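# Close the refrigerator door fully and gently

## Task

Push the refrigerator door until it is completely closed, without letting any object drop a long way, without the door swinging hard open or slamming shut, and without the robot toppling or being left leaning.

## Robot and tools

ROBOT. A Hello Robot Stretch 4 with one arm: an omni-wheel base, a lift that rides up a mast, an arm that telescopes forward, a wrist with yaw, pitch and roll, and a five-finger hand. It stands about 1.6 m tall, and the base edge lies within 0.23 m of the base origin. A loose object may occasionally get nudged by something else.

FRAMES. Base frame: origin on the floor beneath the base centre, x ahead, y to the left, z upward, in metres. hand_pose is reported in this frame for the hand point, which sits 0.045 m in front of the palm; the printed value can be slightly wrong. The odometry frame is the base frame as it was when the scene began. base_odometry only integrates wheel rotation, so slip shows up as travel. Its heading is in rad, -3.142 to 3.142, positive to the left.

move. One action per call. Either "base" and/or "joints", optionally with "speeds", "pace" and "contact_limits", or "end_of_arm": "enable_torque" by itself, which revives wrist motors that shut off. Each motion in an action starts together but may end at a different time. A call with no action simply reports state and images.
- base: a single object holding one relative offset, counted from where the base was in the latest reported state. translate_m is metres, forward positive, -2 to 2. strafe_m is metres, left positive, -2 to 2. rotate_rad is radians, counter-clockwise positive, -3.2 to 3.2. Only translate_m and strafe_m may be combined, giving a straight diagonal with no turning.
- joints: a single object keyed by joint name, holding absolute targets. lift_m 0 to 1.2 m. arm_m 0 to 0.55 m of extension. wrist_yaw_rad -1.134 to 4.276 (0 straight ahead, positive turns left, 3.14 stowed backward; above 3.4 the arm may interfere). wrist_pitch_rad -1.117 to 4.259 (0 level, 1.57 pointing down). wrist_roll_rad -1.117 to 4.259 (0 palm up, 1.57 palm toward the robot's right, 3.14 palm down). hand_little, hand_ring, hand_middle, hand_index, hand_thumb_bend: -1 curled to +1 straight. hand_thumb_turn: +1 beside the palm, -1 opposite the fingers. hand_force_limit (-1 to 1, roughly 0 to 10 N at a fingertip, 15 N for thumb motors) and hand_speed (-0.96 to 1) are settings only. Done tolerance is 0.004 m for lift and arm, 0.02 rad for the wrist. Joint targets outside their range get clipped and flagged; other bad values get the call refused; unrecognised keys make it invalid.
- pace: "slow", "default", "fast" or "max" (default if omitted). Base caps 0.1/0.3/0.4/0.6 m/s and 1/2/3/4 rad/s; lift 0.15/0.3/0.4/0.5 m/s; arm 0.1/0.4/0.6/0.7 m/s; wrist always 1.82 rad/s. A lift above 0.2 m lowers base speed, down to 0.3 m/s and 1 rad/s at 1.2 m.
- speeds: a per-joint top speed for wrist_pitch_rad, wrist_yaw_rad, wrist_roll_rad, lift_m, arm_m, not above its max pace value.
- contact_limits: 0 (gentlest) to 1 for arm_m, lift_m, translate_m, strafe_m, rotate_rad, given only next to that same command; omitted means 0.5. Even at 0 the arm needs roughly 15 to 40 N to stop, so for a soft press use 0 and aim 1 to 3 mm beyond first touch. A base limit persists until the next base action.
- cameras: list of head_camera, head_left_camera, head_right_camera, wrist_camera, or ["all"]; [] for none.
- blocking: true or absent waits until everything is at rest; false returns in about 0.5 s while motion continues, and a later move overrides only the targets it names.
No action runs beyond 15 s; moves end with time_out at 14 s.

Other tools. wait: seconds 0 to 10, plus cameras; returns early once running moves settle. stop: brakes all of your running motions and re-brakes slack wheels; takes cameras. zoom_image: camera plus region [x0, y0, x1, y1] in that image's pixels, top-left origin, each side at most 504. show_instructions: shows reference pages. finished_scene: optional scene 1; ends the scene irreversibly, and the door must stay shut afterwards.

RESULTS. The "move" line reads done or the worst status. base_status and joint_status: done, moving, off_target (resting short, perhaps still pushing), contact_stop (held back; that motion goes slack), time_out, limit_stop_at_own_body, limit_stop_at_tilt (lean above 6 degrees; lift, arm and wheels go slack), torque_fault (wrist motor limp until enable_torque). Any stop you did not order cancels the remaining move, wait and finished_scene calls in that reply. on_its_own lists uncommanded behaviour. lidar_m: 12 distances in metres, 30 degree sectors, first straight ahead, then counter-clockwise (4th left, 7th behind, 10th right); "-" means nothing seen or closer than 0.25 m. wrist_depth_mm: 7x7 grid of depths, 100 to 2000 mm. base_tilt in degrees (forward, right), about 3 degrees of bias. If turned_by_wheels and turned_by_imu drift apart by over 0.1 rad in one move, the base slipped or struck something. motor_effort is percent of maximum with peak in brackets; servo_current is wrist mA. hand_stopped_by gives six words for little, ring, middle, index, thumb_bend, thumb_turn; the *_load_n values are fingertip forces in N.

CAMERAS. head_camera 420x560 pinhole, head_left_camera and head_right_camera 420x672 fisheye, wrist_camera 616x392 on the heel of the palm, which can bump things.

CAUTIONS. Close the door slowly with a low contact limit; never let it slam or fling open, and do not knock items off shelves. Avoid self-collision: hand above the base with lift_m below about 0.25, wrist pitched up while rolled, or yaw plus pitch below about -1.1. Base moves that shove the hand into something can trip a wrist motor. Hard sustained pushes, especially with the hand high, can tip the robot. The scene keeps running while you think, so moves continue during that time.

Each tool is called after ">>>" as name([rows], argument=value, ...), one row to a line, values as JSON.

Reference images:

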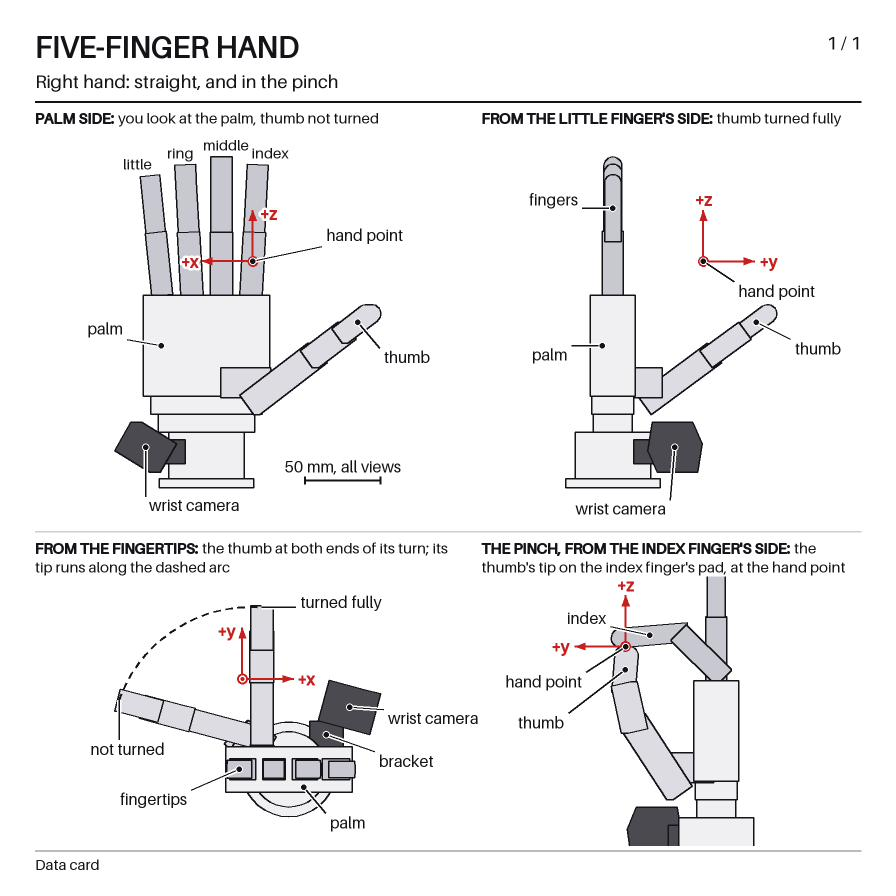

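## Session

>>> move(cameras=["all"])

Scene clock: 0.00 s.
base_odometry: x=+0.000 y=+0.000 heading=+0.000
turned_by_wheels: +0.000
turned_by_imu: +0.000
base_tilt: forward=+0.1 right=+0.9
lidar_m: 1.44 1.01 0.92 0.94 0.87 0.79 0.82 1.00 1.03 2.82 3.53 1.43
base_status: not commanded
joint_positions: lift_m=+0.295 arm_m=+0.000 wrist_yaw_rad=+3.204 wrist_pitch_rad=+0.003 wrist_roll_rad=+0.000 hand_little=+1.000 hand_ring=+1.000 hand_middle=+1.000 hand_index=+1.000 hand_thumb_turn=+1.000 hand_thumb_bend=+1.000 hand_force_limit=+0.000 hand_speed=-0.800
joint_status: not commanded
measured_speeds: all 0
hand_stopped_by: target,target,target,target,target,target
little_load_n: 0.0
ring_load_n: 0.0
middle_load_n: 0.0
index_load_n: 0.0
thumb_bend_load_n: 0.0
thumb_turn_load_n: -0.5
motor_effort: lift_m=+22 arm_m=-4 wheel_0=+0 wheel_1=+0 wheel_2=+0
servo_current: wrist_yaw_rad=26 wrist_pitch_rad=39 wrist_roll_rad=46
hand_pose: x=-0.0576 y=+0.1043 z=+0.5331 quat_wxyz=(-0.514, -0.516, +0.485, +0.483) (m; base frame)
wrist_depth_mm: - 136 136 - - - - / - 125 137 - - - - / - 119 153 - - - - / 142 141 189 - - - - / 219 - - - - - - / 217 - 120 129 - - - / 216 1205 - - - - -
pictures: head_camera, head_left_camera, head_right_camera, wrist_camera

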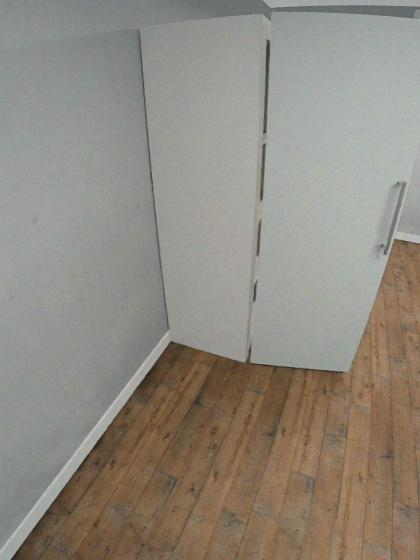

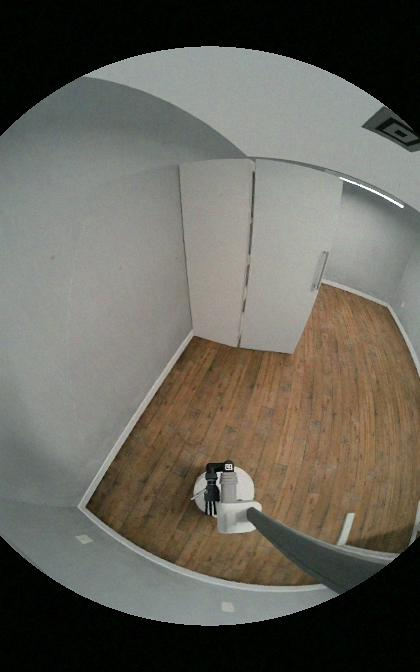

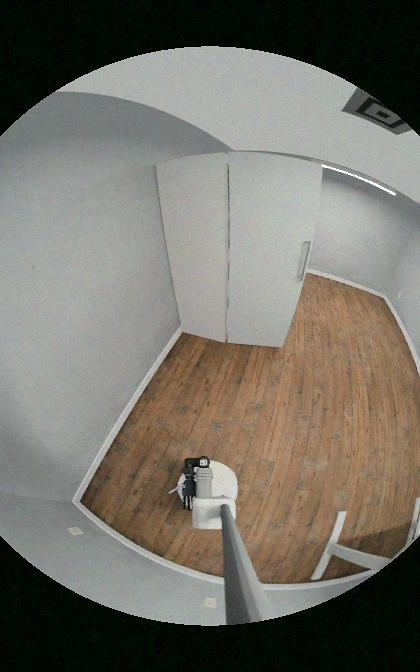

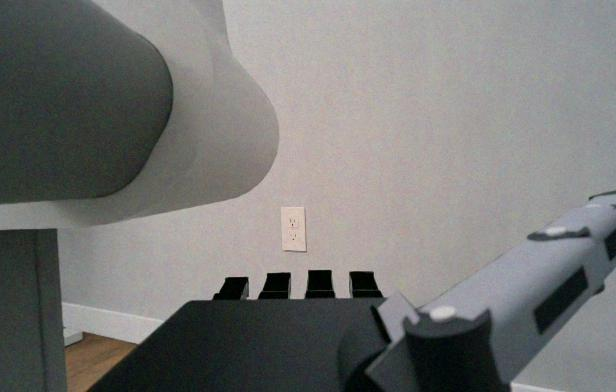

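>>> move(base={"translate_m": 0.5, "strafe_m": -1.5}, cameras=["head_camera"])

>>> move(base={"translate_m": 0.9, "strafe_m": -0.2}, cameras=["head_camera", "head_left_camera"])

>>> move(base={"rotate_rad": 0.9}, cameras=["head_camera", "head_left_camera"])

Scene clock: 11.40 s.
move: done
base_odometry: x=+0.500 y=-1.500 heading=+0.000
turned_by_wheels: +0.000
turned_by_imu: -0.001
base_tilt: forward=+0.1 right=+0.9
lidar_m: 2.96 1.07 1.20 2.17 2.03 1.03 1.04 1.27 1.57 1.63 2.00 2.93
base_status: done
joint_positions: lift_m=+0.295 arm_m=+0.000 wrist_yaw_rad=+3.204 wrist_pitch_rad=+0.003 wrist_roll_rad=+0.000 hand_little=+1.000 hand_ring=+1.000 hand_middle=+1.000 hand_index=+1.000 hand_thumb_turn=+1.000 hand_thumb_bend=+1.000 hand_force_limit=+0.000 hand_speed=-0.800
joint_status: not commanded
measured_speeds: all 0
hand_stopped_by: target,target,target,target,target,target
little_load_n: 0.0
ring_load_n: 0.0
middle_load_n: 0.0
index_load_n: 0.0
thumb_bend_load_n: 0.0
thumb_turn_load_n: 0.0
motor_effort: lift_m=+23(23) arm_m=-4(5) wheel_0=+0(10) wheel_1=+1(8) wheel_2=+1(6)
servo_current: wrist_yaw_rad=20(59) wrist_pitch_rad=46(65) wrist_roll_rad=39(46)
hand_pose: x=-0.0576 y=+0.1043 z=+0.5331 quat_wxyz=(-0.514, -0.516, +0.485, +0.483) (m; base frame)
wrist_depth_mm: - 136 136 - - - - / - 124 146 - - 1336 - / - 119 154 - - - - / 142 141 224 - - - - / 218 - - - - - - / 216 1618 131 129 - - - / 215 1205 - - - - -
pictures: head_camera

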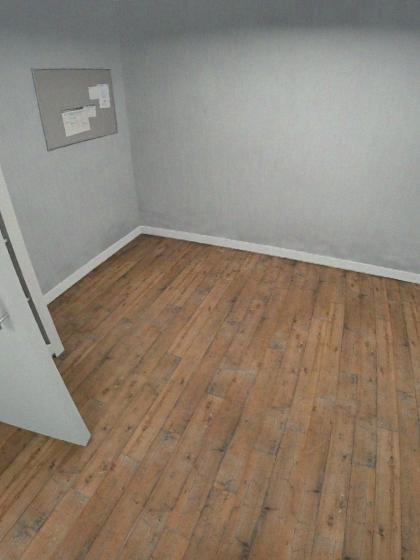

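Scene clock: 15.93 s.
move: done
base_odometry: x=+1.400 y=-1.700 heading=+0.000
turned_by_wheels: +0.000
turned_by_imu: -0.001
base_tilt: forward=+0.2 right=+0.9
lidar_m: 2.04 2.18 1.32 0.87 2.50 1.96 2.64 1.89 1.71 1.73 2.20 2.03
base_status: done
joint_positions: lift_m=+0.295 arm_m=+0.000 wrist_yaw_rad=+3.204 wrist_pitch_rad=+0.003 wrist_roll_rad=+0.000 hand_little=+1.000 hand_ring=+1.000 hand_middle=+1.000 hand_index=+1.000 hand_thumb_turn=+1.000 hand_thumb_bend=+1.000 hand_force_limit=+0.000 hand_speed=-0.800
joint_status: not commanded
measured_speeds: all 0
hand_stopped_by: target,target,target,target,target,target
little_load_n: 0.0
ring_load_n: 0.0
middle_load_n: 0.0
index_load_n: 0.0
thumb_bend_load_n: 0.0
thumb_turn_load_n: 0.0
motor_effort: lift_m=+23(23) arm_m=-4(5) wheel_0=+1(9) wheel_1=+0(5) wheel_2=+0(9)
servo_current: wrist_yaw_rad=46(59) wrist_pitch_rad=46(59) wrist_roll_rad=39(46)
hand_pose: x=-0.0576 y=+0.1043 z=+0.5331 quat_wxyz=(-0.514, -0.516, +0.485, +0.483) (m; base frame)
wrist_depth_mm: - 136 136 - - - - / - 126 146 - - - - / - 120 154 - - - - / 142 141 229 - - - - / 220 - - - - - - / 218 1661 131 129 - - - / 216 1205 - - - - -
pictures: head_camera, head_left_camera

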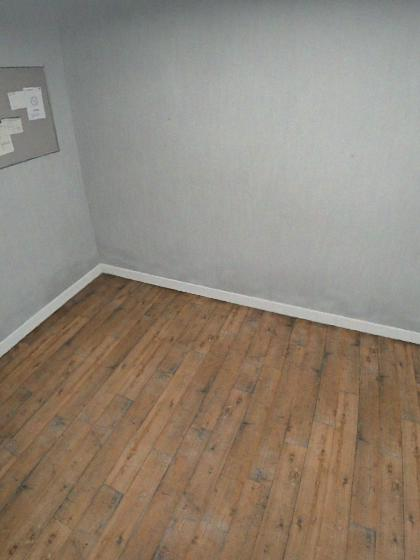

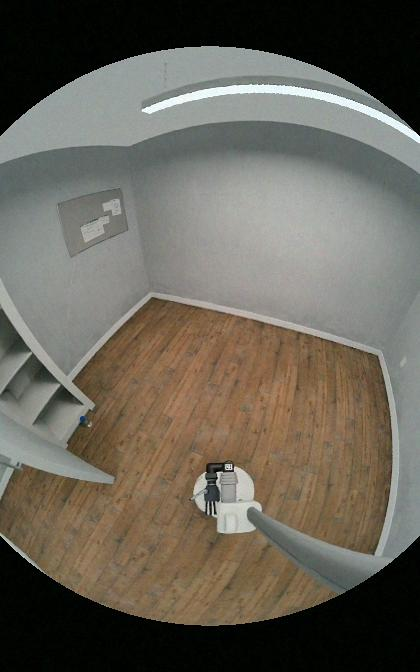

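Scene clock: 17.57 s.
move: done
base_odometry: x=+1.400 y=-1.700 heading=+0.900
turned_by_wheels: +0.900
turned_by_imu: +0.892
base_tilt: forward=+0.2 right=+1.0
lidar_m: 1.46 0.86 0.90 2.74 1.93 2.07 1.74 1.71 2.00 2.03 2.02 2.30
base_status: done
joint_positions: lift_m=+0.295 arm_m=+0.000 wrist_yaw_rad=+3.204 wrist_pitch_rad=+0.003 wrist_roll_rad=+0.000 hand_little=+1.000 hand_ring=+1.000 hand_middle=+1.000 hand_index=+1.000 hand_thumb_turn=+1.000 hand_thumb_bend=+1.000 hand_force_limit=+0.000 hand_speed=-0.800
joint_status: not commanded
measured_speeds: all 0
hand_stopped_by: target,target,target,target,target,target
little_load_n: 0.0
ring_load_n: 0.0
middle_load_n: 0.0
index_load_n: 0.0
thumb_bend_load_n: 0.0
thumb_turn_load_n: 0.0
motor_effort: lift_m=+23(23) arm_m=-4(5) wheel_0=+0(7) wheel_1=-1(6) wheel_2=-1(7)
servo_current: wrist_yaw_rad=46(65) wrist_pitch_rad=52(59) wrist_roll_rad=39(46)
hand_pose: x=-0.0576 y=+0.1043 z=+0.5331 quat_wxyz=(-0.514, -0.516, +0.485, +0.483) (m; base frame)
wrist_depth_mm: - 136 136 - - - - / - 126 145 - - - - / - 119 156 - - - - / 142 141 190 - - - - / 219 - - - - - - / 217 1499 130 129 - - - / 216 1205 - - - - -
pictures: head_camera, head_left_camera

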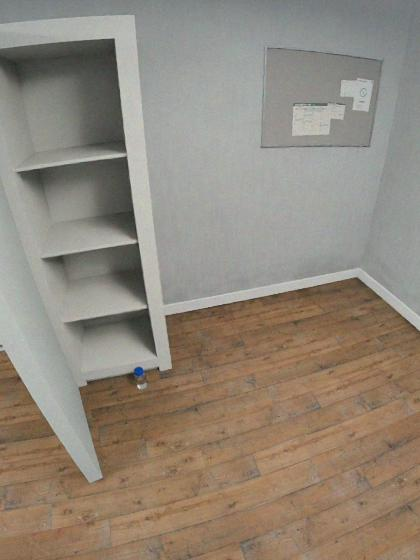

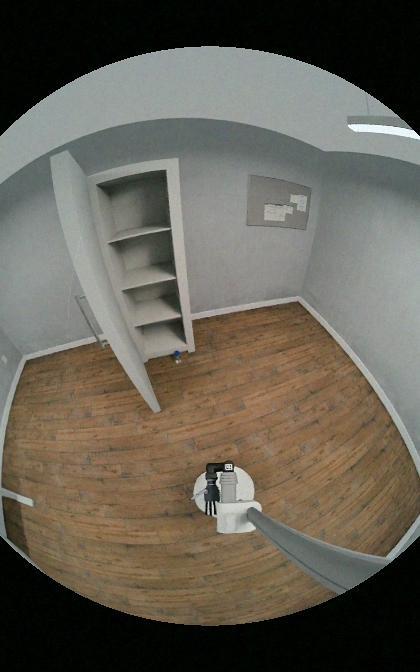

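>>> zoom_image(camera="head_camera", region=[60, 300, 200, 420])

>>> zoom_image(camera="head_camera", region=[0, 100, 180, 380])

Scaled by 3.600 from the camera's 420x560 image, which has a finer 1200x1600 frame.

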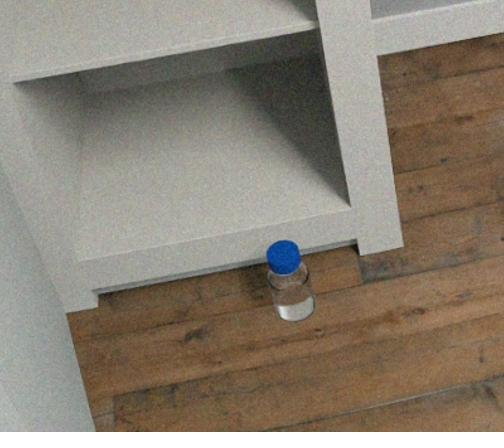

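Scaled by 1.800 from the camera's 420x560 image, which has a finer 1200x1600 frame.

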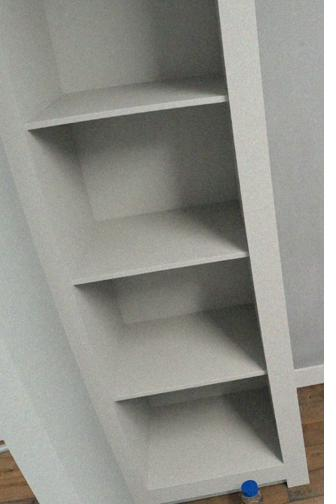

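>>> move(base={"rotate_rad": 0.26}, joints={"wrist_yaw_rad": 0.0, "wrist_roll_rad": 1.57, "lift_m": 0.4}, cameras=["head_camera"])

>>> move(joints={"wrist_pitch_rad": 1.57}, cameras=["all"])

Scene clock: 25.03 s.
move: done
base_odometry: x=+1.400 y=-1.700 heading=+1.160
turned_by_wheels: +0.260
turned_by_imu: +0.259
base_tilt: forward=+0.2 right=+0.9
lidar_m: 1.33 0.86 2.71 1.94 2.04 1.86 1.74 1.78 2.15 2.02 2.07 2.10
base_status: done
joint_positions: lift_m=+0.400 arm_m=+0.000 wrist_yaw_rad=+0.002 wrist_pitch_rad=+0.003 wrist_roll_rad=+1.567 hand_little=+1.000 hand_ring=+1.000 hand_middle=+1.000 hand_index=+1.000 hand_thumb_turn=+1.000 hand_thumb_bend=+1.000 hand_force_limit=+0.000 hand_speed=-0.800
joint_status: all done
measured_speeds: all 0
hand_stopped_by: target,target,target,target,target,target
little_load_n: 0.0
ring_load_n: 0.0
middle_load_n: 0.0
index_load_n: 0.0
thumb_bend_load_n: 0.0
thumb_turn_load_n: 0.0
motor_effort: lift_m=+26(30) arm_m=-4(5) wheel_0=-2(7) wheel_1=+1(6) wheel_2=+1(6)
servo_current: wrist_yaw_rad=59(124) wrist_pitch_rad=39(65) wrist_roll_rad=39(130)
hand_pose: x=+0.3926 y=-0.1473 z=+0.5466 quat_wxyz=(+0.001, +0.708, +0.002, +0.706) (m; base frame)
wrist_depth_mm: - - - - 1808 1229 842 / - - - - 1756 1229 854 / - - - - 1756 1229 854 / - - - - 1808 1160 866 / - - - - - 1182 - / - - 120 129 - - - / - - - - - - -
pictures: head_camera

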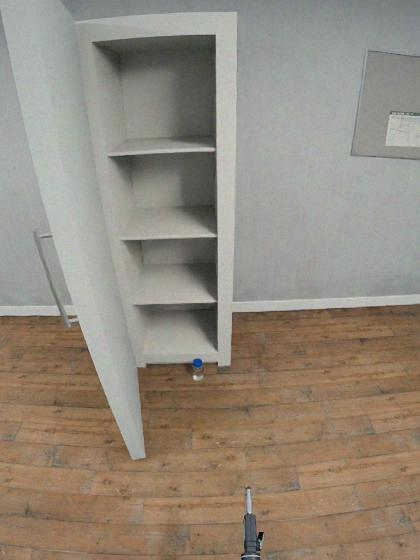

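Scene clock: 26.53 s.
move: done
base_odometry: x=+1.400 y=-1.700 heading=+1.160
turned_by_wheels: +0.000
turned_by_imu: +0.001
base_tilt: forward=+0.2 right=+1.0
lidar_m: 1.35 0.83 2.74 1.96 2.04 1.86 1.73 1.78 2.13 2.02 2.07 2.07
base_status: not commanded
joint_positions: lift_m=+0.400 arm_m=+0.000 wrist_yaw_rad=+0.002 wrist_pitch_rad=+1.567 wrist_roll_rad=+1.567 hand_little=+1.000 hand_ring=+1.000 hand_middle=+1.000 hand_index=+1.000 hand_thumb_turn=+1.000 hand_thumb_bend=+1.000 hand_force_limit=+0.000 hand_speed=-0.800
joint_status: all done
measured_speeds: all 0
hand_stopped_by: target,target,target,target,target,target
little_load_n: 0.0
ring_load_n: 0.0
middle_load_n: 0.0
index_load_n: 0.0
thumb_bend_load_n: 0.0
thumb_turn_load_n: 0.0
motor_effort: lift_m=+26(26) arm_m=-4(5) wheel_0=-2(2) wheel_1=+1(2) wheel_2=+1(1)
servo_current: wrist_yaw_rad=20(59) wrist_pitch_rad=46(85) wrist_roll_rad=46(46)
hand_pose: x=+0.1414 y=-0.1478 z=+0.3564 quat_wxyz=(+0.000, +1.000, +0.003, +0.002) (m; base frame)
wrist_depth_mm: 517 521 512 512 508 504 504 / 521 517 517 508 508 508 504 / 525 521 517 517 327 301 300 / 525 521 521 517 301 300 298 / 530 525 521 304 301 301 - / 530 530 131 129 303 - - / 535 530 - - - - -
pictures: head_camera, head_left_camera, head_right_camera, wrist_camera
camera_calibration:
wrist_camera: T_world_to_cam=[[-0.998711, 0.0251501, -0.0440946, 0.188067], [0.0232764, 0.998825, 0.042504, 0.118247], [0.0451118, 0.0414229, -0.998123, 0.513314], [0, 0, 0, 1]] pos_world=[0.161916, -0.1441, 0.515617]

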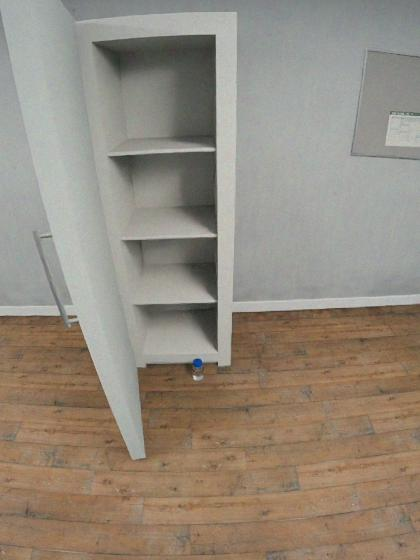

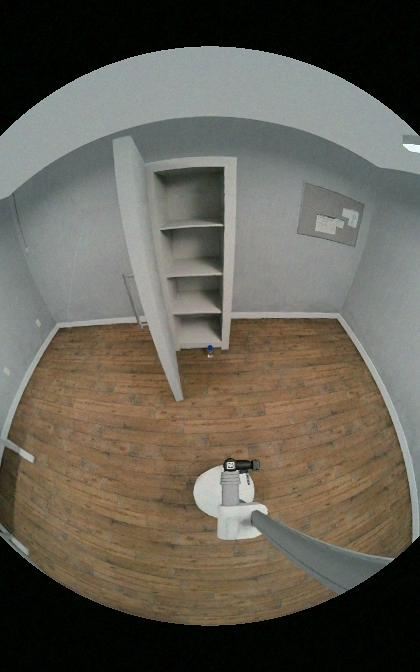

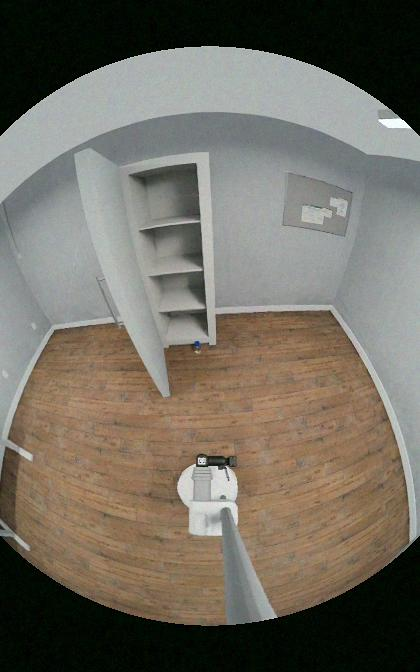

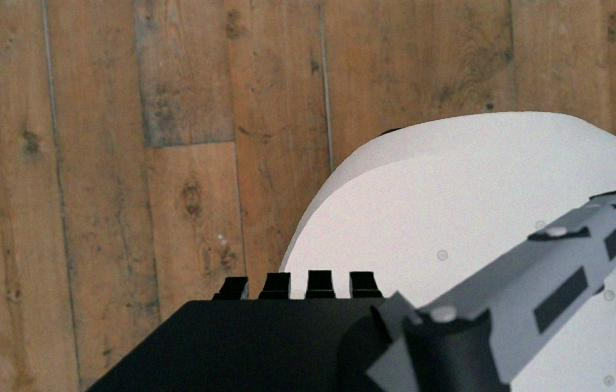

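>>> zoom_image(camera="head_camera", region=[120, 320, 260, 480])

Scaled by 3.150 from the camera's 420x560 image, which has a finer 1200x1600 frame.

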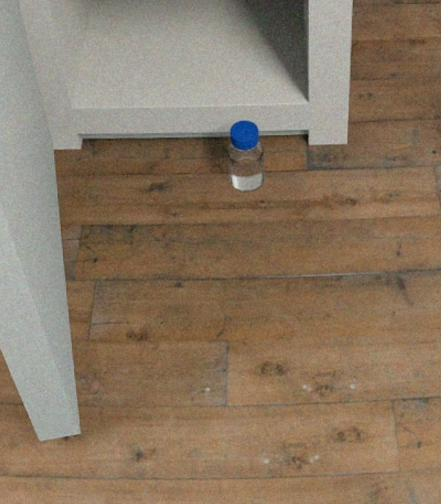

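>>> move(base={"rotate_rad": 0.35}, joints={"arm_m": 0.3})

>>> move(base={"translate_m": 0.438, "strafe_m": -0.264}, joints={"arm_m": 0.5, "wrist_yaw_rad": 1.22, "wrist_roll_rad": 3.14, "lift_m": 0.45}, cameras=["all"])

Scene clock: 33.40 s.
move: done
base_odometry: x=+1.400 y=-1.700 heading=+1.510
turned_by_wheels: +0.350
turned_by_imu: +0.349
base_tilt: forward=+0.2 right=+0.9
lidar_m: 0.85 2.36 1.95 1.94 2.00 1.72 1.75 2.10 2.01 2.00 2.28 1.35
base_status: done
joint_positions: lift_m=+0.400 arm_m=+0.300 wrist_yaw_rad=+0.002 wrist_pitch_rad=+1.567 wrist_roll_rad=+1.567 hand_little=+1.000 hand_ring=+1.000 hand_middle=+1.000 hand_index=+1.000 hand_thumb_turn=+1.000 hand_thumb_bend=+1.000 hand_force_limit=+0.000 hand_speed=-0.800
joint_status: all done
measured_speeds: all 0
hand_stopped_by: target,target,target,target,target,target
little_load_n: 0.0
ring_load_n: 0.0
middle_load_n: 0.0
index_load_n: 0.0
thumb_bend_load_n: 0.0
thumb_turn_load_n: 0.0
motor_effort: lift_m=+26(26) arm_m=+6(10) wheel_0=+0(7) wheel_1=+0(7) wheel_2=+0(7)
servo_current: wrist_yaw_rad=26(52) wrist_pitch_rad=52(65) wrist_roll_rad=39(46)
hand_pose: x=+0.4412 y=-0.1478 z=+0.3564 quat_wxyz=(+0.000, +1.000, +0.003, +0.002) (m; base frame)
wrist_depth_mm: 521 517 508 508 504 500 500 / 521 521 512 512 504 504 500 / 525 521 517 512 512 504 500 / 525 525 521 517 512 508 473 / 530 521 521 517 512 508 - / 535 525 131 129 517 - - / 535 530 - - - - -
pictures: none

Scene clock: 36.43 s.
move: done
base_odometry: x=+1.690 y=-1.278 heading=+1.510
turned_by_wheels: +0.000
turned_by_imu: +0.000
base_tilt: forward=+0.1 right=+0.9
lidar_m: 0.86 0.53 2.84 2.12 2.46 2.23 2.22 2.17 1.88 1.91 1.71 0.93
base_status: done
joint_positions: lift_m=+0.450 arm_m=+0.500 wrist_yaw_rad=+1.218 wrist_pitch_rad=+1.568 wrist_roll_rad=+3.136 hand_little=+1.000 hand_ring=+1.000 hand_middle=+1.000 hand_index=+1.000 hand_thumb_turn=+1.000 hand_thumb_bend=+1.000 hand_force_limit=+0.000 hand_speed=-0.800
joint_status: all done
measured_speeds: all 0
hand_stopped_by: target,target,target,target,target,target
little_load_n: 0.0
ring_load_n: 0.0
middle_load_n: 0.0
index_load_n: 0.0
thumb_bend_load_n: 0.0
thumb_turn_load_n: 0.0
motor_effort: lift_m=+26(29) arm_m=+6(10) wheel_0=+1(11) wheel_1=-2(5) wheel_2=+1(10)
servo_current: wrist_yaw_rad=26(117) wrist_pitch_rad=39(59) wrist_roll_rad=52(124)
hand_pose: x=+0.7035 y=-0.0757 z=+0.4063 quat_wxyz=(-0.001, +0.985, -0.173, +0.000) (m; base frame)
wrist_depth_mm: 362 564 559 559 554 549 549 / 342 564 564 559 554 554 554 / 392 569 569 564 559 554 554 / - 564 569 564 564 559 554 / - 574 569 569 564 564 - / - 574 131 129 564 - - / - - - - - - -
pictures: head_camera, head_left_camera, head_right_camera, wrist_camera
camera_calibration:
wrist_camera: T_world_to_cam=[[-0.928461, 0.369241, -0.0402595, 0.724903], [0.367461, 0.928931, 0.0453741, -0.217636], [0.0541523, 0.0273343, -0.998158, 0.527426], [0, 0, 0, 1]] pos_world=[0.724456, -0.0799117, 0.565514]

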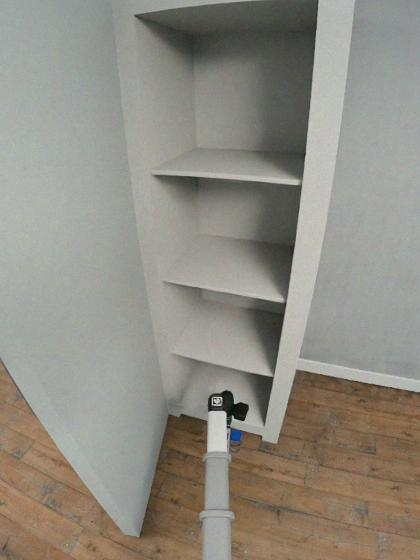

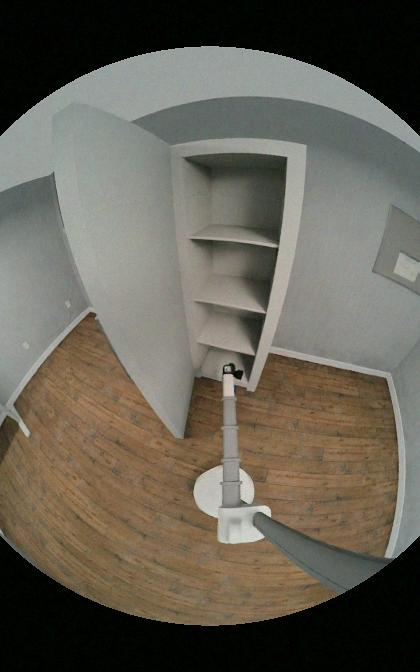

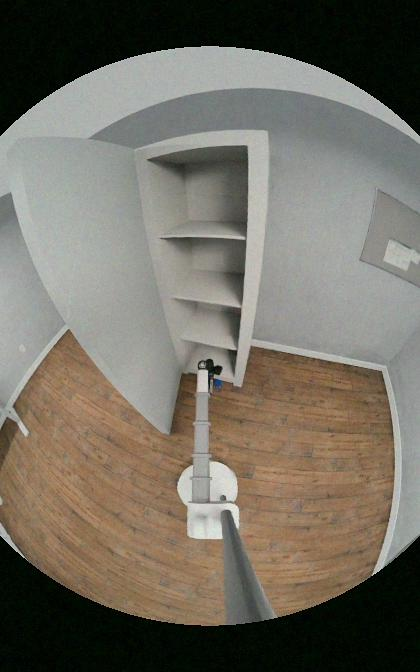

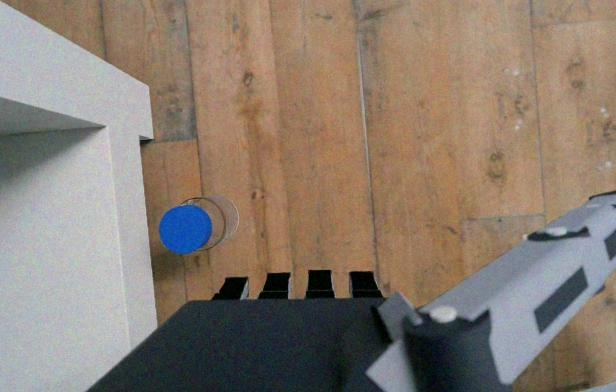

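>>> move(base={"translate_m": 0.159, "strafe_m": 0.022}, pace="slow", cameras=["wrist_camera", "head_camera"])

Scene clock: 41.77 s.
move: done
base_odometry: x=+1.678 y=-1.119 heading=+1.510
turned_by_wheels: +0.000
turned_by_imu: +0.001
base_tilt: forward=+0.2 right=+0.9
lidar_m: 0.73 0.42 0.40 2.09 2.43 2.38 2.41 2.25 1.98 1.98 1.53 0.78
base_status: done
joint_positions: lift_m=+0.450 arm_m=+0.500 wrist_yaw_rad=+1.218 wrist_pitch_rad=+1.568 wrist_roll_rad=+3.136 hand_little=+1.000 hand_ring=+1.000 hand_middle=+1.000 hand_index=+1.000 hand_thumb_turn=+1.000 hand_thumb_bend=+1.000 hand_force_limit=+0.000 hand_speed=-0.800
joint_status: not commanded
measured_speeds: all 0
hand_stopped_by: target,target,target,target,target,target
little_load_n: 0.0
ring_load_n: 0.0
middle_load_n: 0.0
index_load_n: 0.0
thumb_bend_load_n: 0.0
thumb_turn_load_n: 0.0
motor_effort: lift_m=+26(26) arm_m=+6(6) wheel_0=+1(6) wheel_1=+2(6) wheel_2=-2(7)
servo_current: wrist_yaw_rad=26(72) wrist_pitch_rad=46(65) wrist_roll_rad=39(52)
hand_pose: x=+0.7035 y=-0.0757 z=+0.4063 quat_wxyz=(-0.001, +0.985, -0.173, +0.000) (m; base frame)
wrist_depth_mm: 334 347 418 559 554 549 544 / 413 - 564 564 559 554 549 / - - 564 559 559 559 554 / - - 569 564 564 559 554 / - - 466 569 564 564 - / - - 120 129 564 - - / - - - - - - -
pictures: head_camera, wrist_camera
camera_calibration:
wrist_camera: T_world_to_cam=[[-0.928461, 0.369241, -0.0402595, 0.724903], [0.367461, 0.928931, 0.0453741, -0.217636], [0.0541523, 0.0273343, -0.998158, 0.527426], [0, 0, 0, 1]] pos_world=[0.724456, -0.0799117, 0.565514]

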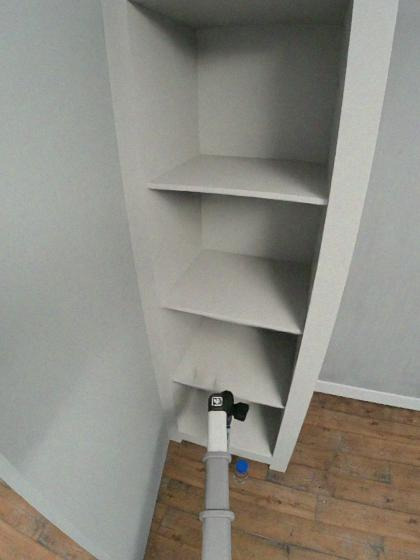

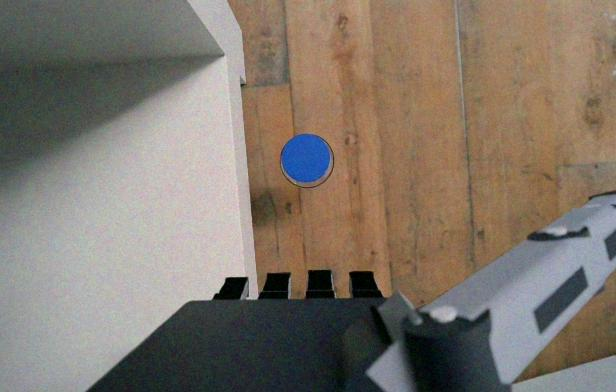

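>>> move(joints={"lift_m": 0.24}, contact_limits={"lift_m": 0.2}, cameras=["wrist_camera"])

>>> move(joints={"lift_m": 0.14}, contact_limits={"lift_m": 0.2}, pace="slow", cameras=["wrist_camera", "head_camera"])

Scene clock: 44.67 s.
move: done
base_odometry: x=+1.678 y=-1.119 heading=+1.510
turned_by_wheels: +0.000
turned_by_imu: +0.001
base_tilt: forward=+0.2 right=+0.9
lidar_m: 0.71 0.43 0.38 2.11 2.42 2.38 2.41 2.25 1.97 1.95 1.53 0.80
base_status: not commanded
joint_positions: lift_m=+0.240 arm_m=+0.500 wrist_yaw_rad=+1.218 wrist_pitch_rad=+1.568 wrist_roll_rad=+3.136 hand_little=+1.000 hand_ring=+1.000 hand_middle=+1.000 hand_index=+1.000 hand_thumb_turn=+1.000 hand_thumb_bend=+1.000 hand_force_limit=+0.000 hand_speed=-0.800
joint_status: all done
measured_speeds: all 0
hand_stopped_by: target,target,target,target,target,target
little_load_n: 0.0
ring_load_n: 0.0
middle_load_n: 0.0
index_load_n: 0.0
thumb_bend_load_n: 0.0
thumb_turn_load_n: 0.0
motor_effort: lift_m=+18(24) arm_m=+6(6) wheel_0=+1(1) wheel_1=+2(3) wheel_2=-2(2)
servo_current: wrist_yaw_rad=46(46) wrist_pitch_rad=39(65) wrist_roll_rad=39(52)
contact_limits: lift_m 0.2
hand_pose: x=+0.7035 y=-0.0757 z=+0.1969 quat_wxyz=(-0.001, +0.985, -0.173, +0.000) (m; base frame)
wrist_depth_mm: 228 228 351 351 345 345 343 / 229 229 353 349 349 349 345 / 229 229 353 210 351 349 347 / 231 230 355 353 353 351 349 / 232 231 357 357 353 353 - / 234 232 130 129 355 - - / 236 233 - - - - -
pictures: wrist_camera
camera_calibration:
wrist_camera: T_world_to_cam=[[-0.928461, 0.369241, -0.0402595, 0.716473], [0.367461, 0.928931, 0.0453741, -0.208135], [0.0541523, 0.0273343, -0.998158, 0.318412], [0, 0, 0, 1]] pos_world=[0.724456, -0.0799117, 0.356114]

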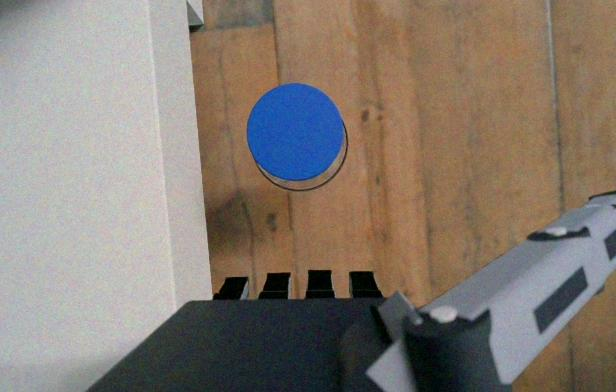

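Scene clock: 46.37 s.
move: done
base_odometry: x=+1.678 y=-1.119 heading=+1.510
turned_by_wheels: +0.000
turned_by_imu: +0.001
base_tilt: forward=+0.1 right=+0.9
lidar_m: 0.72 0.41 0.40 2.12 2.41 2.38 2.40 2.23 1.96 1.97 1.52 0.75
base_status: not commanded
joint_positions: lift_m=+0.140 arm_m=+0.500 wrist_yaw_rad=+1.218 wrist_pitch_rad=+1.568 wrist_roll_rad=+3.136 hand_little=+1.000 hand_ring=+1.000 hand_middle=+1.000 hand_index=+1.000 hand_thumb_turn=+1.000 hand_thumb_bend=+1.000 hand_force_limit=+0.000 hand_speed=-0.800
joint_status: all done
measured_speeds: all 0
hand_stopped_by: target,target,target,target,target,target
little_load_n: 0.0
ring_load_n: 0.0
middle_load_n: 0.5
index_load_n: 0.0
thumb_bend_load_n: 0.0
thumb_turn_load_n: 0.0
motor_effort: lift_m=+18(20) arm_m=+6(6) wheel_0=+1(1) wheel_1=+3(3) wheel_2=-2(2)
servo_current: wrist_yaw_rad=52(52) wrist_pitch_rad=33(59) wrist_roll_rad=46(52)
contact_limits: lift_m 0.2
hand_pose: x=+0.7035 y=-0.0757 z=+0.0969 quat_wxyz=(-0.001, +0.985, -0.173, +0.000) (m; base frame)
wrist_depth_mm: 133 253 110 109 249 248 248 / 139 198 111 110 250 249 247 / 131 192 111 - 251 250 249 / 130 190 255 254 253 252 250 / 130 183 257 255 254 253 - / 131 170 131 129 254 - - / 132 156 - - - - -
pictures: head_camera, wrist_camera
camera_calibration:
wrist_camera: T_world_to_cam=[[-0.928461, 0.369241, -0.0402595, 0.712447], [0.367461, 0.928931, 0.0453741, -0.203598], [0.0541523, 0.0273343, -0.998158, 0.218596], [0, 0, 0, 1]] pos_world=[0.724456, -0.0799117, 0.256114]

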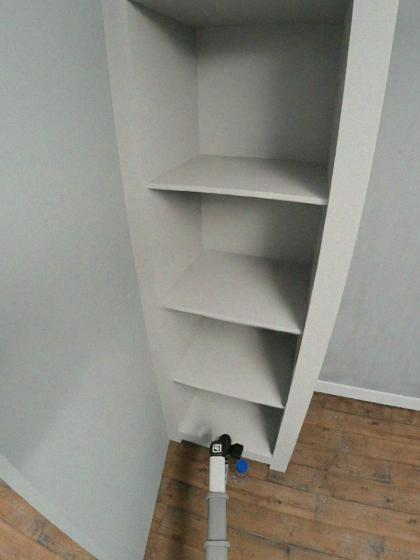

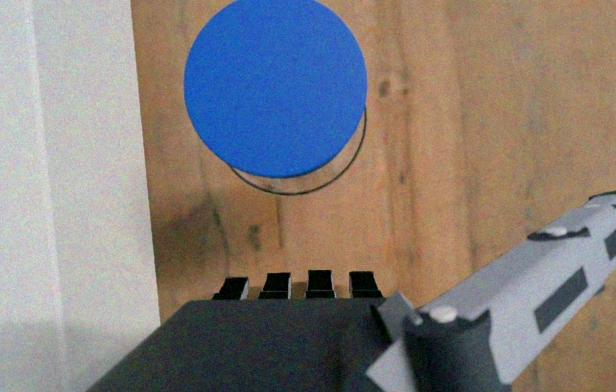

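>>> move(base={"translate_m": -0.048, "strafe_m": -0.131}, pace="slow", cameras=["wrist_camera", "head_camera"])

Scene clock: 49.43 s.
move: done
base_odometry: x=+1.806 y=-1.174 heading=+1.510
turned_by_wheels: +0.000
turned_by_imu: +0.001
base_tilt: forward=+0.2 right=+0.9
lidar_m: 0.80 0.60 0.52 2.22 2.61 2.37 2.40 2.09 1.84 1.84 1.55 1.35
base_status: done
joint_positions: lift_m=+0.140 arm_m=+0.500 wrist_yaw_rad=+1.219 wrist_pitch_rad=+1.568 wrist_roll_rad=+3.136 hand_little=+1.000 hand_ring=+1.000 hand_middle=+1.000 hand_index=+1.000 hand_thumb_turn=+1.000 hand_thumb_bend=+1.000 hand_force_limit=+0.000 hand_speed=-0.800
joint_status: not commanded
measured_speeds: all 0
hand_stopped_by: target,target,target,target,target,target
little_load_n: 0.0
ring_load_n: 0.0
middle_load_n: 0.0
index_load_n: 0.0
thumb_bend_load_n: 0.0
thumb_turn_load_n: 0.0
motor_effort: lift_m=+18(19) arm_m=+6(6) wheel_0=+2(8) wheel_1=-2(7) wheel_2=+1(5)
servo_current: wrist_yaw_rad=52(59) wrist_pitch_rad=59(65) wrist_roll_rad=39(46)
contact_limits: lift_m 0.2
hand_pose: x=+0.7036 y=-0.0757 z=+0.0969 quat_wxyz=(-0.001, +0.985, -0.173, +0.000) (m; base frame)
wrist_depth_mm: 142 253 252 250 249 248 247 / 142 210 253 253 251 249 248 / 138 206 254 253 251 250 250 / 137 202 111 111 252 251 250 / 134 196 257 - 254 253 - / 132 190 112 112 - - - / 132 158 - - - - -
pictures: head_camera, wrist_camera
camera_calibration:
wrist_camera: T_world_to_cam=[[-0.928577, 0.368948, -0.0402697, 0.71251], [0.367168, 0.929048, 0.045365, -0.203374], [0.0541498, 0.0273392, -0.998158, 0.218598], [0, 0, 0, 1]] pos_world=[0.724456, -0.0799114, 0.256114]

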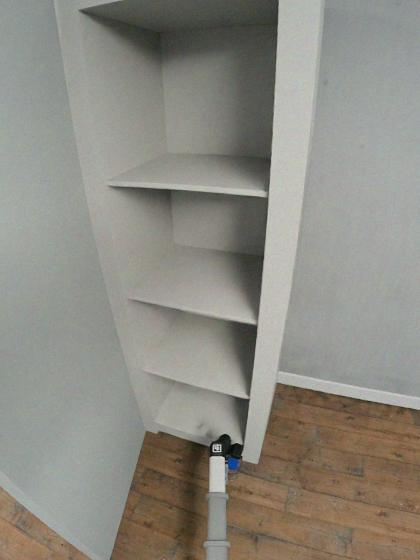

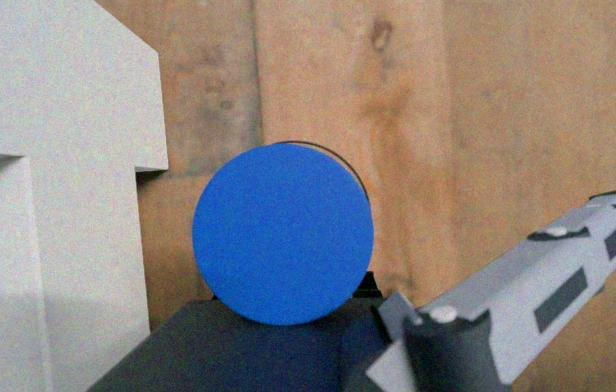

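>>> move(base={"translate_m": -0.041, "strafe_m": -0.113}, pace="slow", cameras=["wrist_camera"])

>>> move(base={"translate_m": -0.075, "strafe_m": -0.206}, pace="slow", cameras=["wrist_camera", "head_camera"])

Scene clock: 52.30 s.
move: done
base_odometry: x=+1.916 y=-1.222 heading=+1.510
turned_by_wheels: +0.000
turned_by_imu: +0.001
base_tilt: forward=+0.2 right=+0.9
lidar_m: 0.81 0.76 0.64 2.34 2.67 2.36 2.41 1.93 1.71 1.72 1.56 1.35
base_status: done
joint_positions: lift_m=+0.140 arm_m=+0.500 wrist_yaw_rad=+1.219 wrist_pitch_rad=+1.568 wrist_roll_rad=+3.136 hand_little=+1.000 hand_ring=+1.000 hand_middle=+1.000 hand_index=+1.000 hand_thumb_turn=+1.000 hand_thumb_bend=+1.000 hand_force_limit=+0.000 hand_speed=-0.800
joint_status: not commanded
measured_speeds: all 0
hand_stopped_by: target,target,target,target,target,target
little_load_n: 0.0
ring_load_n: 0.0
middle_load_n: 0.0
index_load_n: 0.0
thumb_bend_load_n: 0.0
thumb_turn_load_n: 0.0
motor_effort: lift_m=+18(19) arm_m=+6(6) wheel_0=+2(9) wheel_1=-2(7) wheel_2=+1(4)
servo_current: wrist_yaw_rad=39(65) wrist_pitch_rad=46(59) wrist_roll_rad=39(52)
contact_limits: lift_m 0.2
hand_pose: x=+0.7036 y=-0.0757 z=+0.0969 quat_wxyz=(-0.001, +0.985, -0.173, +0.000) (m; base frame)
wrist_depth_mm: 255 253 252 250 249 247 247 / 256 255 254 252 251 249 248 / 257 255 255 252 251 250 250 / 258 256 111 111 253 252 250 / 202 228 257 - 253 252 - / 145 200 113 112 - - - / 131 166 - - - - -
pictures: wrist_camera
camera_calibration:
wrist_camera: T_world_to_cam=[[-0.928577, 0.368948, -0.0402697, 0.71251], [0.367168, 0.929048, 0.045365, -0.203374], [0.0541498, 0.0273392, -0.998158, 0.218598], [0, 0, 0, 1]] pos_world=[0.724456, -0.0799114, 0.256114]

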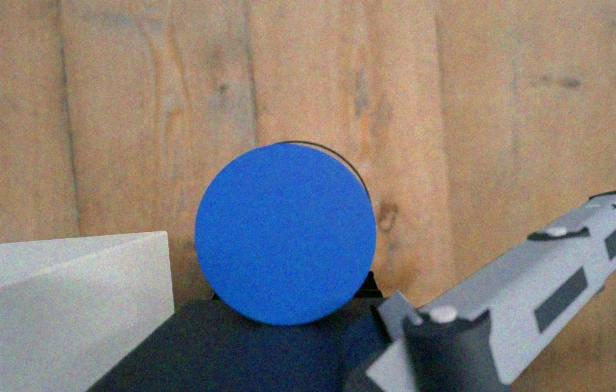

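Scene clock: 55.77 s.
move: done
base_odometry: x=+2.117 y=-1.309 heading=+1.511
turned_by_wheels: +0.001
turned_by_imu: +0.002
base_tilt: forward=+0.2 right=+0.9
lidar_m: 0.89 0.97 0.86 2.56 2.71 2.34 2.37 1.70 1.48 1.50 1.56 1.36
base_status: done
joint_positions: lift_m=+0.140 arm_m=+0.500 wrist_yaw_rad=+1.219 wrist_pitch_rad=+1.568 wrist_roll_rad=+3.136 hand_little=+1.000 hand_ring=+1.000 hand_middle=+1.000 hand_index=+1.000 hand_thumb_turn=+1.000 hand_thumb_bend=+1.000 hand_force_limit=+0.000 hand_speed=-0.800
joint_status: not commanded
measured_speeds: all 0
hand_stopped_by: target,target,target,target,target,target
little_load_n: 0.0
ring_load_n: 0.0
middle_load_n: 0.0
index_load_n: 0.0
thumb_bend_load_n: 0.0
thumb_turn_load_n: 0.0
motor_effort: lift_m=+18(19) arm_m=+6(6) wheel_0=+4(7) wheel_1=+0(7) wheel_2=+2(5)
servo_current: wrist_yaw_rad=26(65) wrist_pitch_rad=52(59) wrist_roll_rad=46(52)
contact_limits: lift_m 0.2
hand_pose: x=+0.7036 y=-0.0757 z=+0.0969 quat_wxyz=(-0.001, +0.985, -0.173, +0.000) (m; base frame)
wrist_depth_mm: 254 253 251 250 249 247 247 / 256 254 253 252 251 249 248 / 257 256 254 252 251 250 249 / 258 257 111 111 253 251 250 / 259 258 256 - 253 253 - / 260 260 119 112 - - - / 262 260 - - - - -
pictures: head_camera, wrist_camera
camera_calibration:
wrist_camera: T_world_to_cam=[[-0.928577, 0.368948, -0.0402697, 0.71251], [0.367168, 0.929048, 0.045365, -0.203374], [0.0541498, 0.0273392, -0.998158, 0.218598], [0, 0, 0, 1]] pos_world=[0.724456, -0.0799114, 0.256114]

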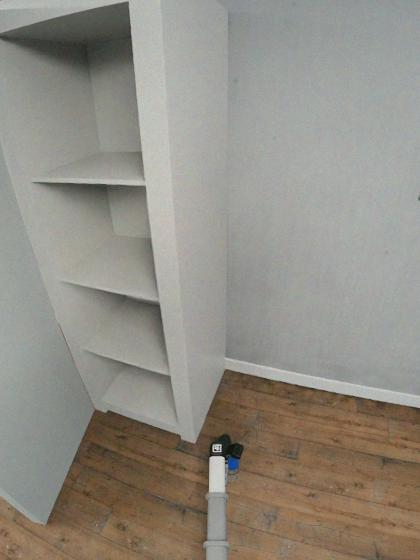

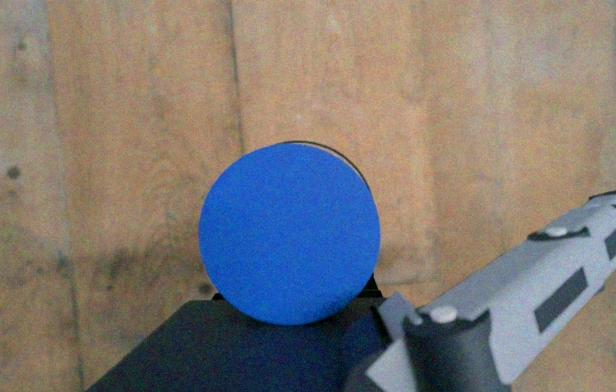

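>>> move(base={"translate_m": 0.02, "strafe_m": 0.056}, pace="slow")

>>> move(joints={"lift_m": 0.45}, cameras=["wrist_camera"])

>>> move(joints={"arm_m": 0.1, "wrist_pitch_rad": 0.0, "hand_little": -1, "hand_ring": -1, "hand_middle": -1, "hand_index": -1})

>>> move(base={"rotate_rad": -1.03}, joints={"wrist_yaw_rad": 0.0, "wrist_roll_rad": 1.57}, cameras=["head_camera", "head_left_camera"])

Scene clock: 64.17 s.
move: done
base_odometry: x=+2.062 y=-1.286 heading=+1.511
turned_by_wheels: +0.000
turned_by_imu: +0.001
base_tilt: forward=+0.2 right=+0.9
lidar_m: 0.70 0.93 0.79 2.49 2.68 2.36 2.40 1.78 1.54 1.56 1.55 1.36
base_status: done
joint_positions: lift_m=+0.140 arm_m=+0.500 wrist_yaw_rad=+1.219 wrist_pitch_rad=+1.568 wrist_roll_rad=+3.136 hand_little=+1.000 hand_ring=+1.000 hand_middle=+1.000 hand_index=+1.000 hand_thumb_turn=+1.000 hand_thumb_bend=+1.000 hand_force_limit=+0.000 hand_speed=-0.800
joint_status: not commanded
measured_speeds: all 0
hand_stopped_by: target,target,target,target,target,target
little_load_n: 0.0
ring_load_n: 0.5
middle_load_n: 0.0
index_load_n: 0.0
thumb_bend_load_n: -0.5
thumb_turn_load_n: 0.0
motor_effort: lift_m=+18(19) arm_m=+6(6) wheel_0=-1(6) wheel_1=+0(7) wheel_2=-1(3)
servo_current: wrist_yaw_rad=52(52) wrist_pitch_rad=52(52) wrist_roll_rad=33(59)
contact_limits: lift_m 0.2
hand_pose: x=+0.7036 y=-0.0757 z=+0.0969 quat_wxyz=(-0.001, +0.985, -0.173, +0.000) (m; base frame)
wrist_depth_mm: 254 254 110 109 249 248 247 / 256 254 253 110 250 249 248 / 257 255 254 253 252 249 249 / 258 257 255 254 253 252 250 / 259 259 257 255 254 253 - / 260 259 131 129 254 - - / 263 260 - - - - -
pictures: none

Scene clock: 66.47 s.
move: done
base_odometry: x=+2.062 y=-1.286 heading=+1.511
turned_by_wheels: +0.000
turned_by_imu: +0.001
base_tilt: forward=+0.1 right=+0.9
lidar_m: 0.70 0.95 0.80 2.51 2.69 2.36 2.38 1.78 1.55 1.56 1.56 1.37
base_status: not commanded
joint_positions: lift_m=+0.450 arm_m=+0.500 wrist_yaw_rad=+1.219 wrist_pitch_rad=+1.568 wrist_roll_rad=+3.136 hand_little=+1.000 hand_ring=+1.000 hand_middle=+1.000 hand_index=+1.000 hand_thumb_turn=+1.000 hand_thumb_bend=+1.000 hand_force_limit=+0.000 hand_speed=-0.800
joint_status: all done
measured_speeds: all 0
hand_stopped_by: target,target,target,target,target,target
little_load_n: 0.0
ring_load_n: 0.0
middle_load_n: 0.0
index_load_n: 0.0
thumb_bend_load_n: 0.0
thumb_turn_load_n: 0.0
motor_effort: lift_m=+26(29) arm_m=+6(6) wheel_0=-1(2) wheel_1=+0(0) wheel_2=-1(2)
servo_current: wrist_yaw_rad=33(52) wrist_pitch_rad=39(59) wrist_roll_rad=39(52)
hand_pose: x=+0.7036 y=-0.0757 z=+0.4063 quat_wxyz=(-0.001, +0.985, -0.173, +0.000) (m; base frame)
wrist_depth_mm: 564 559 559 559 554 554 549 / 569 564 564 559 559 554 549 / 574 569 564 564 559 554 554 / 574 569 564 564 564 559 554 / 580 569 569 569 569 559 - / 585 574 131 129 569 - - / 404 - - - - - -
pictures: wrist_camera
camera_calibration:
wrist_camera: T_world_to_cam=[[-0.928577, 0.368948, -0.0402697, 0.724969], [0.367168, 0.929048, 0.045365, -0.21741], [0.0541498, 0.0273392, -0.998158, 0.527428], [0, 0, 0, 1]] pos_world=[0.724456, -0.0799114, 0.565514]

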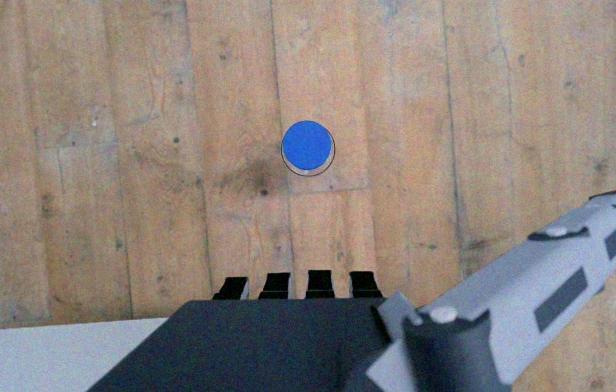

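Scene clock: 70.57 s.
move: done
base_odometry: x=+2.062 y=-1.286 heading=+1.511
turned_by_wheels: +0.000
turned_by_imu: +0.001
base_tilt: forward=+0.2 right=+1.0
lidar_m: 0.67 0.95 0.77 2.51 2.68 2.37 2.37 1.77 1.54 1.56 1.55 1.37
base_status: not commanded
joint_positions: lift_m=+0.450 arm_m=+0.100 wrist_yaw_rad=+1.219 wrist_pitch_rad=+0.011 wrist_roll_rad=+3.137 hand_little=-1.000 hand_ring=-1.000 hand_middle=-1.000 hand_index=-1.000 hand_thumb_turn=+1.000 hand_thumb_bend=+1.000 hand_force_limit=+0.000 hand_speed=-0.800
joint_status: all done
measured_speeds: all 0
hand_stopped_by: target,target,target,target,target,target
little_load_n: 0.0
ring_load_n: 0.0
middle_load_n: 0.0
index_load_n: 0.0
thumb_bend_load_n: 0.0
thumb_turn_load_n: 0.0
motor_effort: lift_m=+25(26) arm_m=-6(9) wheel_0=-1(2) wheel_1=+0(0) wheel_2=-1(1)
servo_current: wrist_yaw_rad=13(65) wrist_pitch_rad=59(195) wrist_roll_rad=39(52)
hand_pose: x=+0.4006 y=+0.1876 z=+0.5652 quat_wxyz=(-0.692, +0.700, -0.123, +0.125) (m; base frame)
wrist_depth_mm: - 842 - - - 1308 1336 / - 842 - - - - - / - 842 - - - - - / - 831 120 111 - - - / - - 146 146 145 - - / - - 130 129 - - - / - - - - - - -
pictures: none

Scene clock: 72.30 s.
move: done
base_odometry: x=+2.062 y=-1.286 heading=+0.481
turned_by_wheels: -1.030
turned_by_imu: -1.020
base_tilt: forward=+0.1 right=+0.9
lidar_m: 1.53 1.37 0.71 0.92 0.81 2.53 2.65 2.31 2.36 1.74 1.55 1.57
base_status: done
joint_positions: lift_m=+0.450 arm_m=+0.100 wrist_yaw_rad=+0.002 wrist_pitch_rad=+0.011 wrist_roll_rad=+1.574 hand_little=-1.000 hand_ring=-1.000 hand_middle=-1.000 hand_index=-1.000 hand_thumb_turn=+1.000 hand_thumb_bend=+1.000 hand_force_limit=+0.000 hand_speed=-0.800
joint_status: all done
measured_speeds: all 0
hand_stopped_by: target,target,target,target,target,target
little_load_n: 0.0
ring_load_n: 0.0
middle_load_n: 0.0
index_load_n: 0.5
thumb_bend_load_n: 0.0
thumb_turn_load_n: 0.0
motor_effort: lift_m=+26(26) arm_m=-6(6) wheel_0=+1(7) wheel_1=+0(8) wheel_2=-1(8)
servo_current: wrist_yaw_rad=26(117) wrist_pitch_rad=72(78) wrist_roll_rad=39(117)
hand_pose: x=+0.4924 y=-0.1471 z=+0.5945 quat_wxyz=(-0.002, +0.711, -0.001, +0.703) (m; base frame)
wrist_depth_mm: - - - - - 1205 891 / - - - - - 1281 904 / - - - - 1708 1308 917 / - - 120 111 - 1229 931 / - - 146 146 144 1366 - / - - 130 129 - - - / - - - - - - -
pictures: head_camera, head_left_camera

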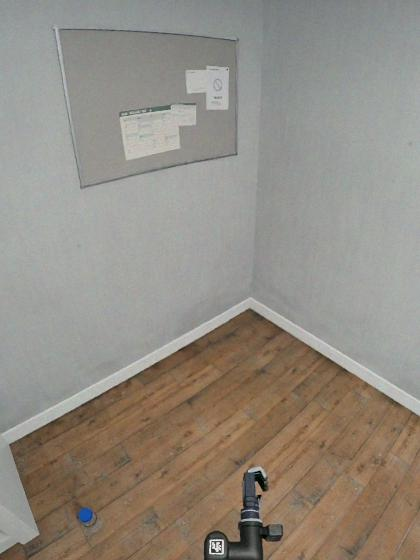

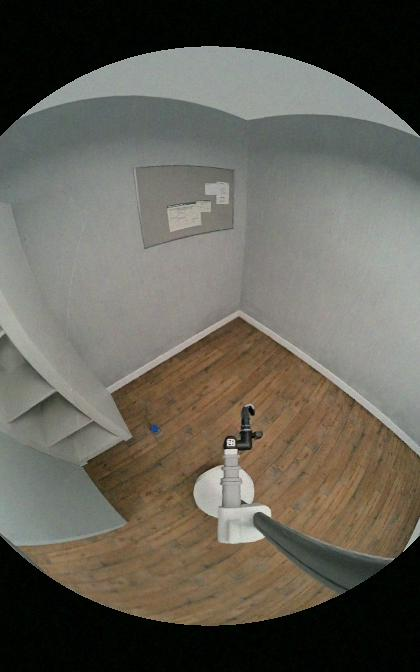

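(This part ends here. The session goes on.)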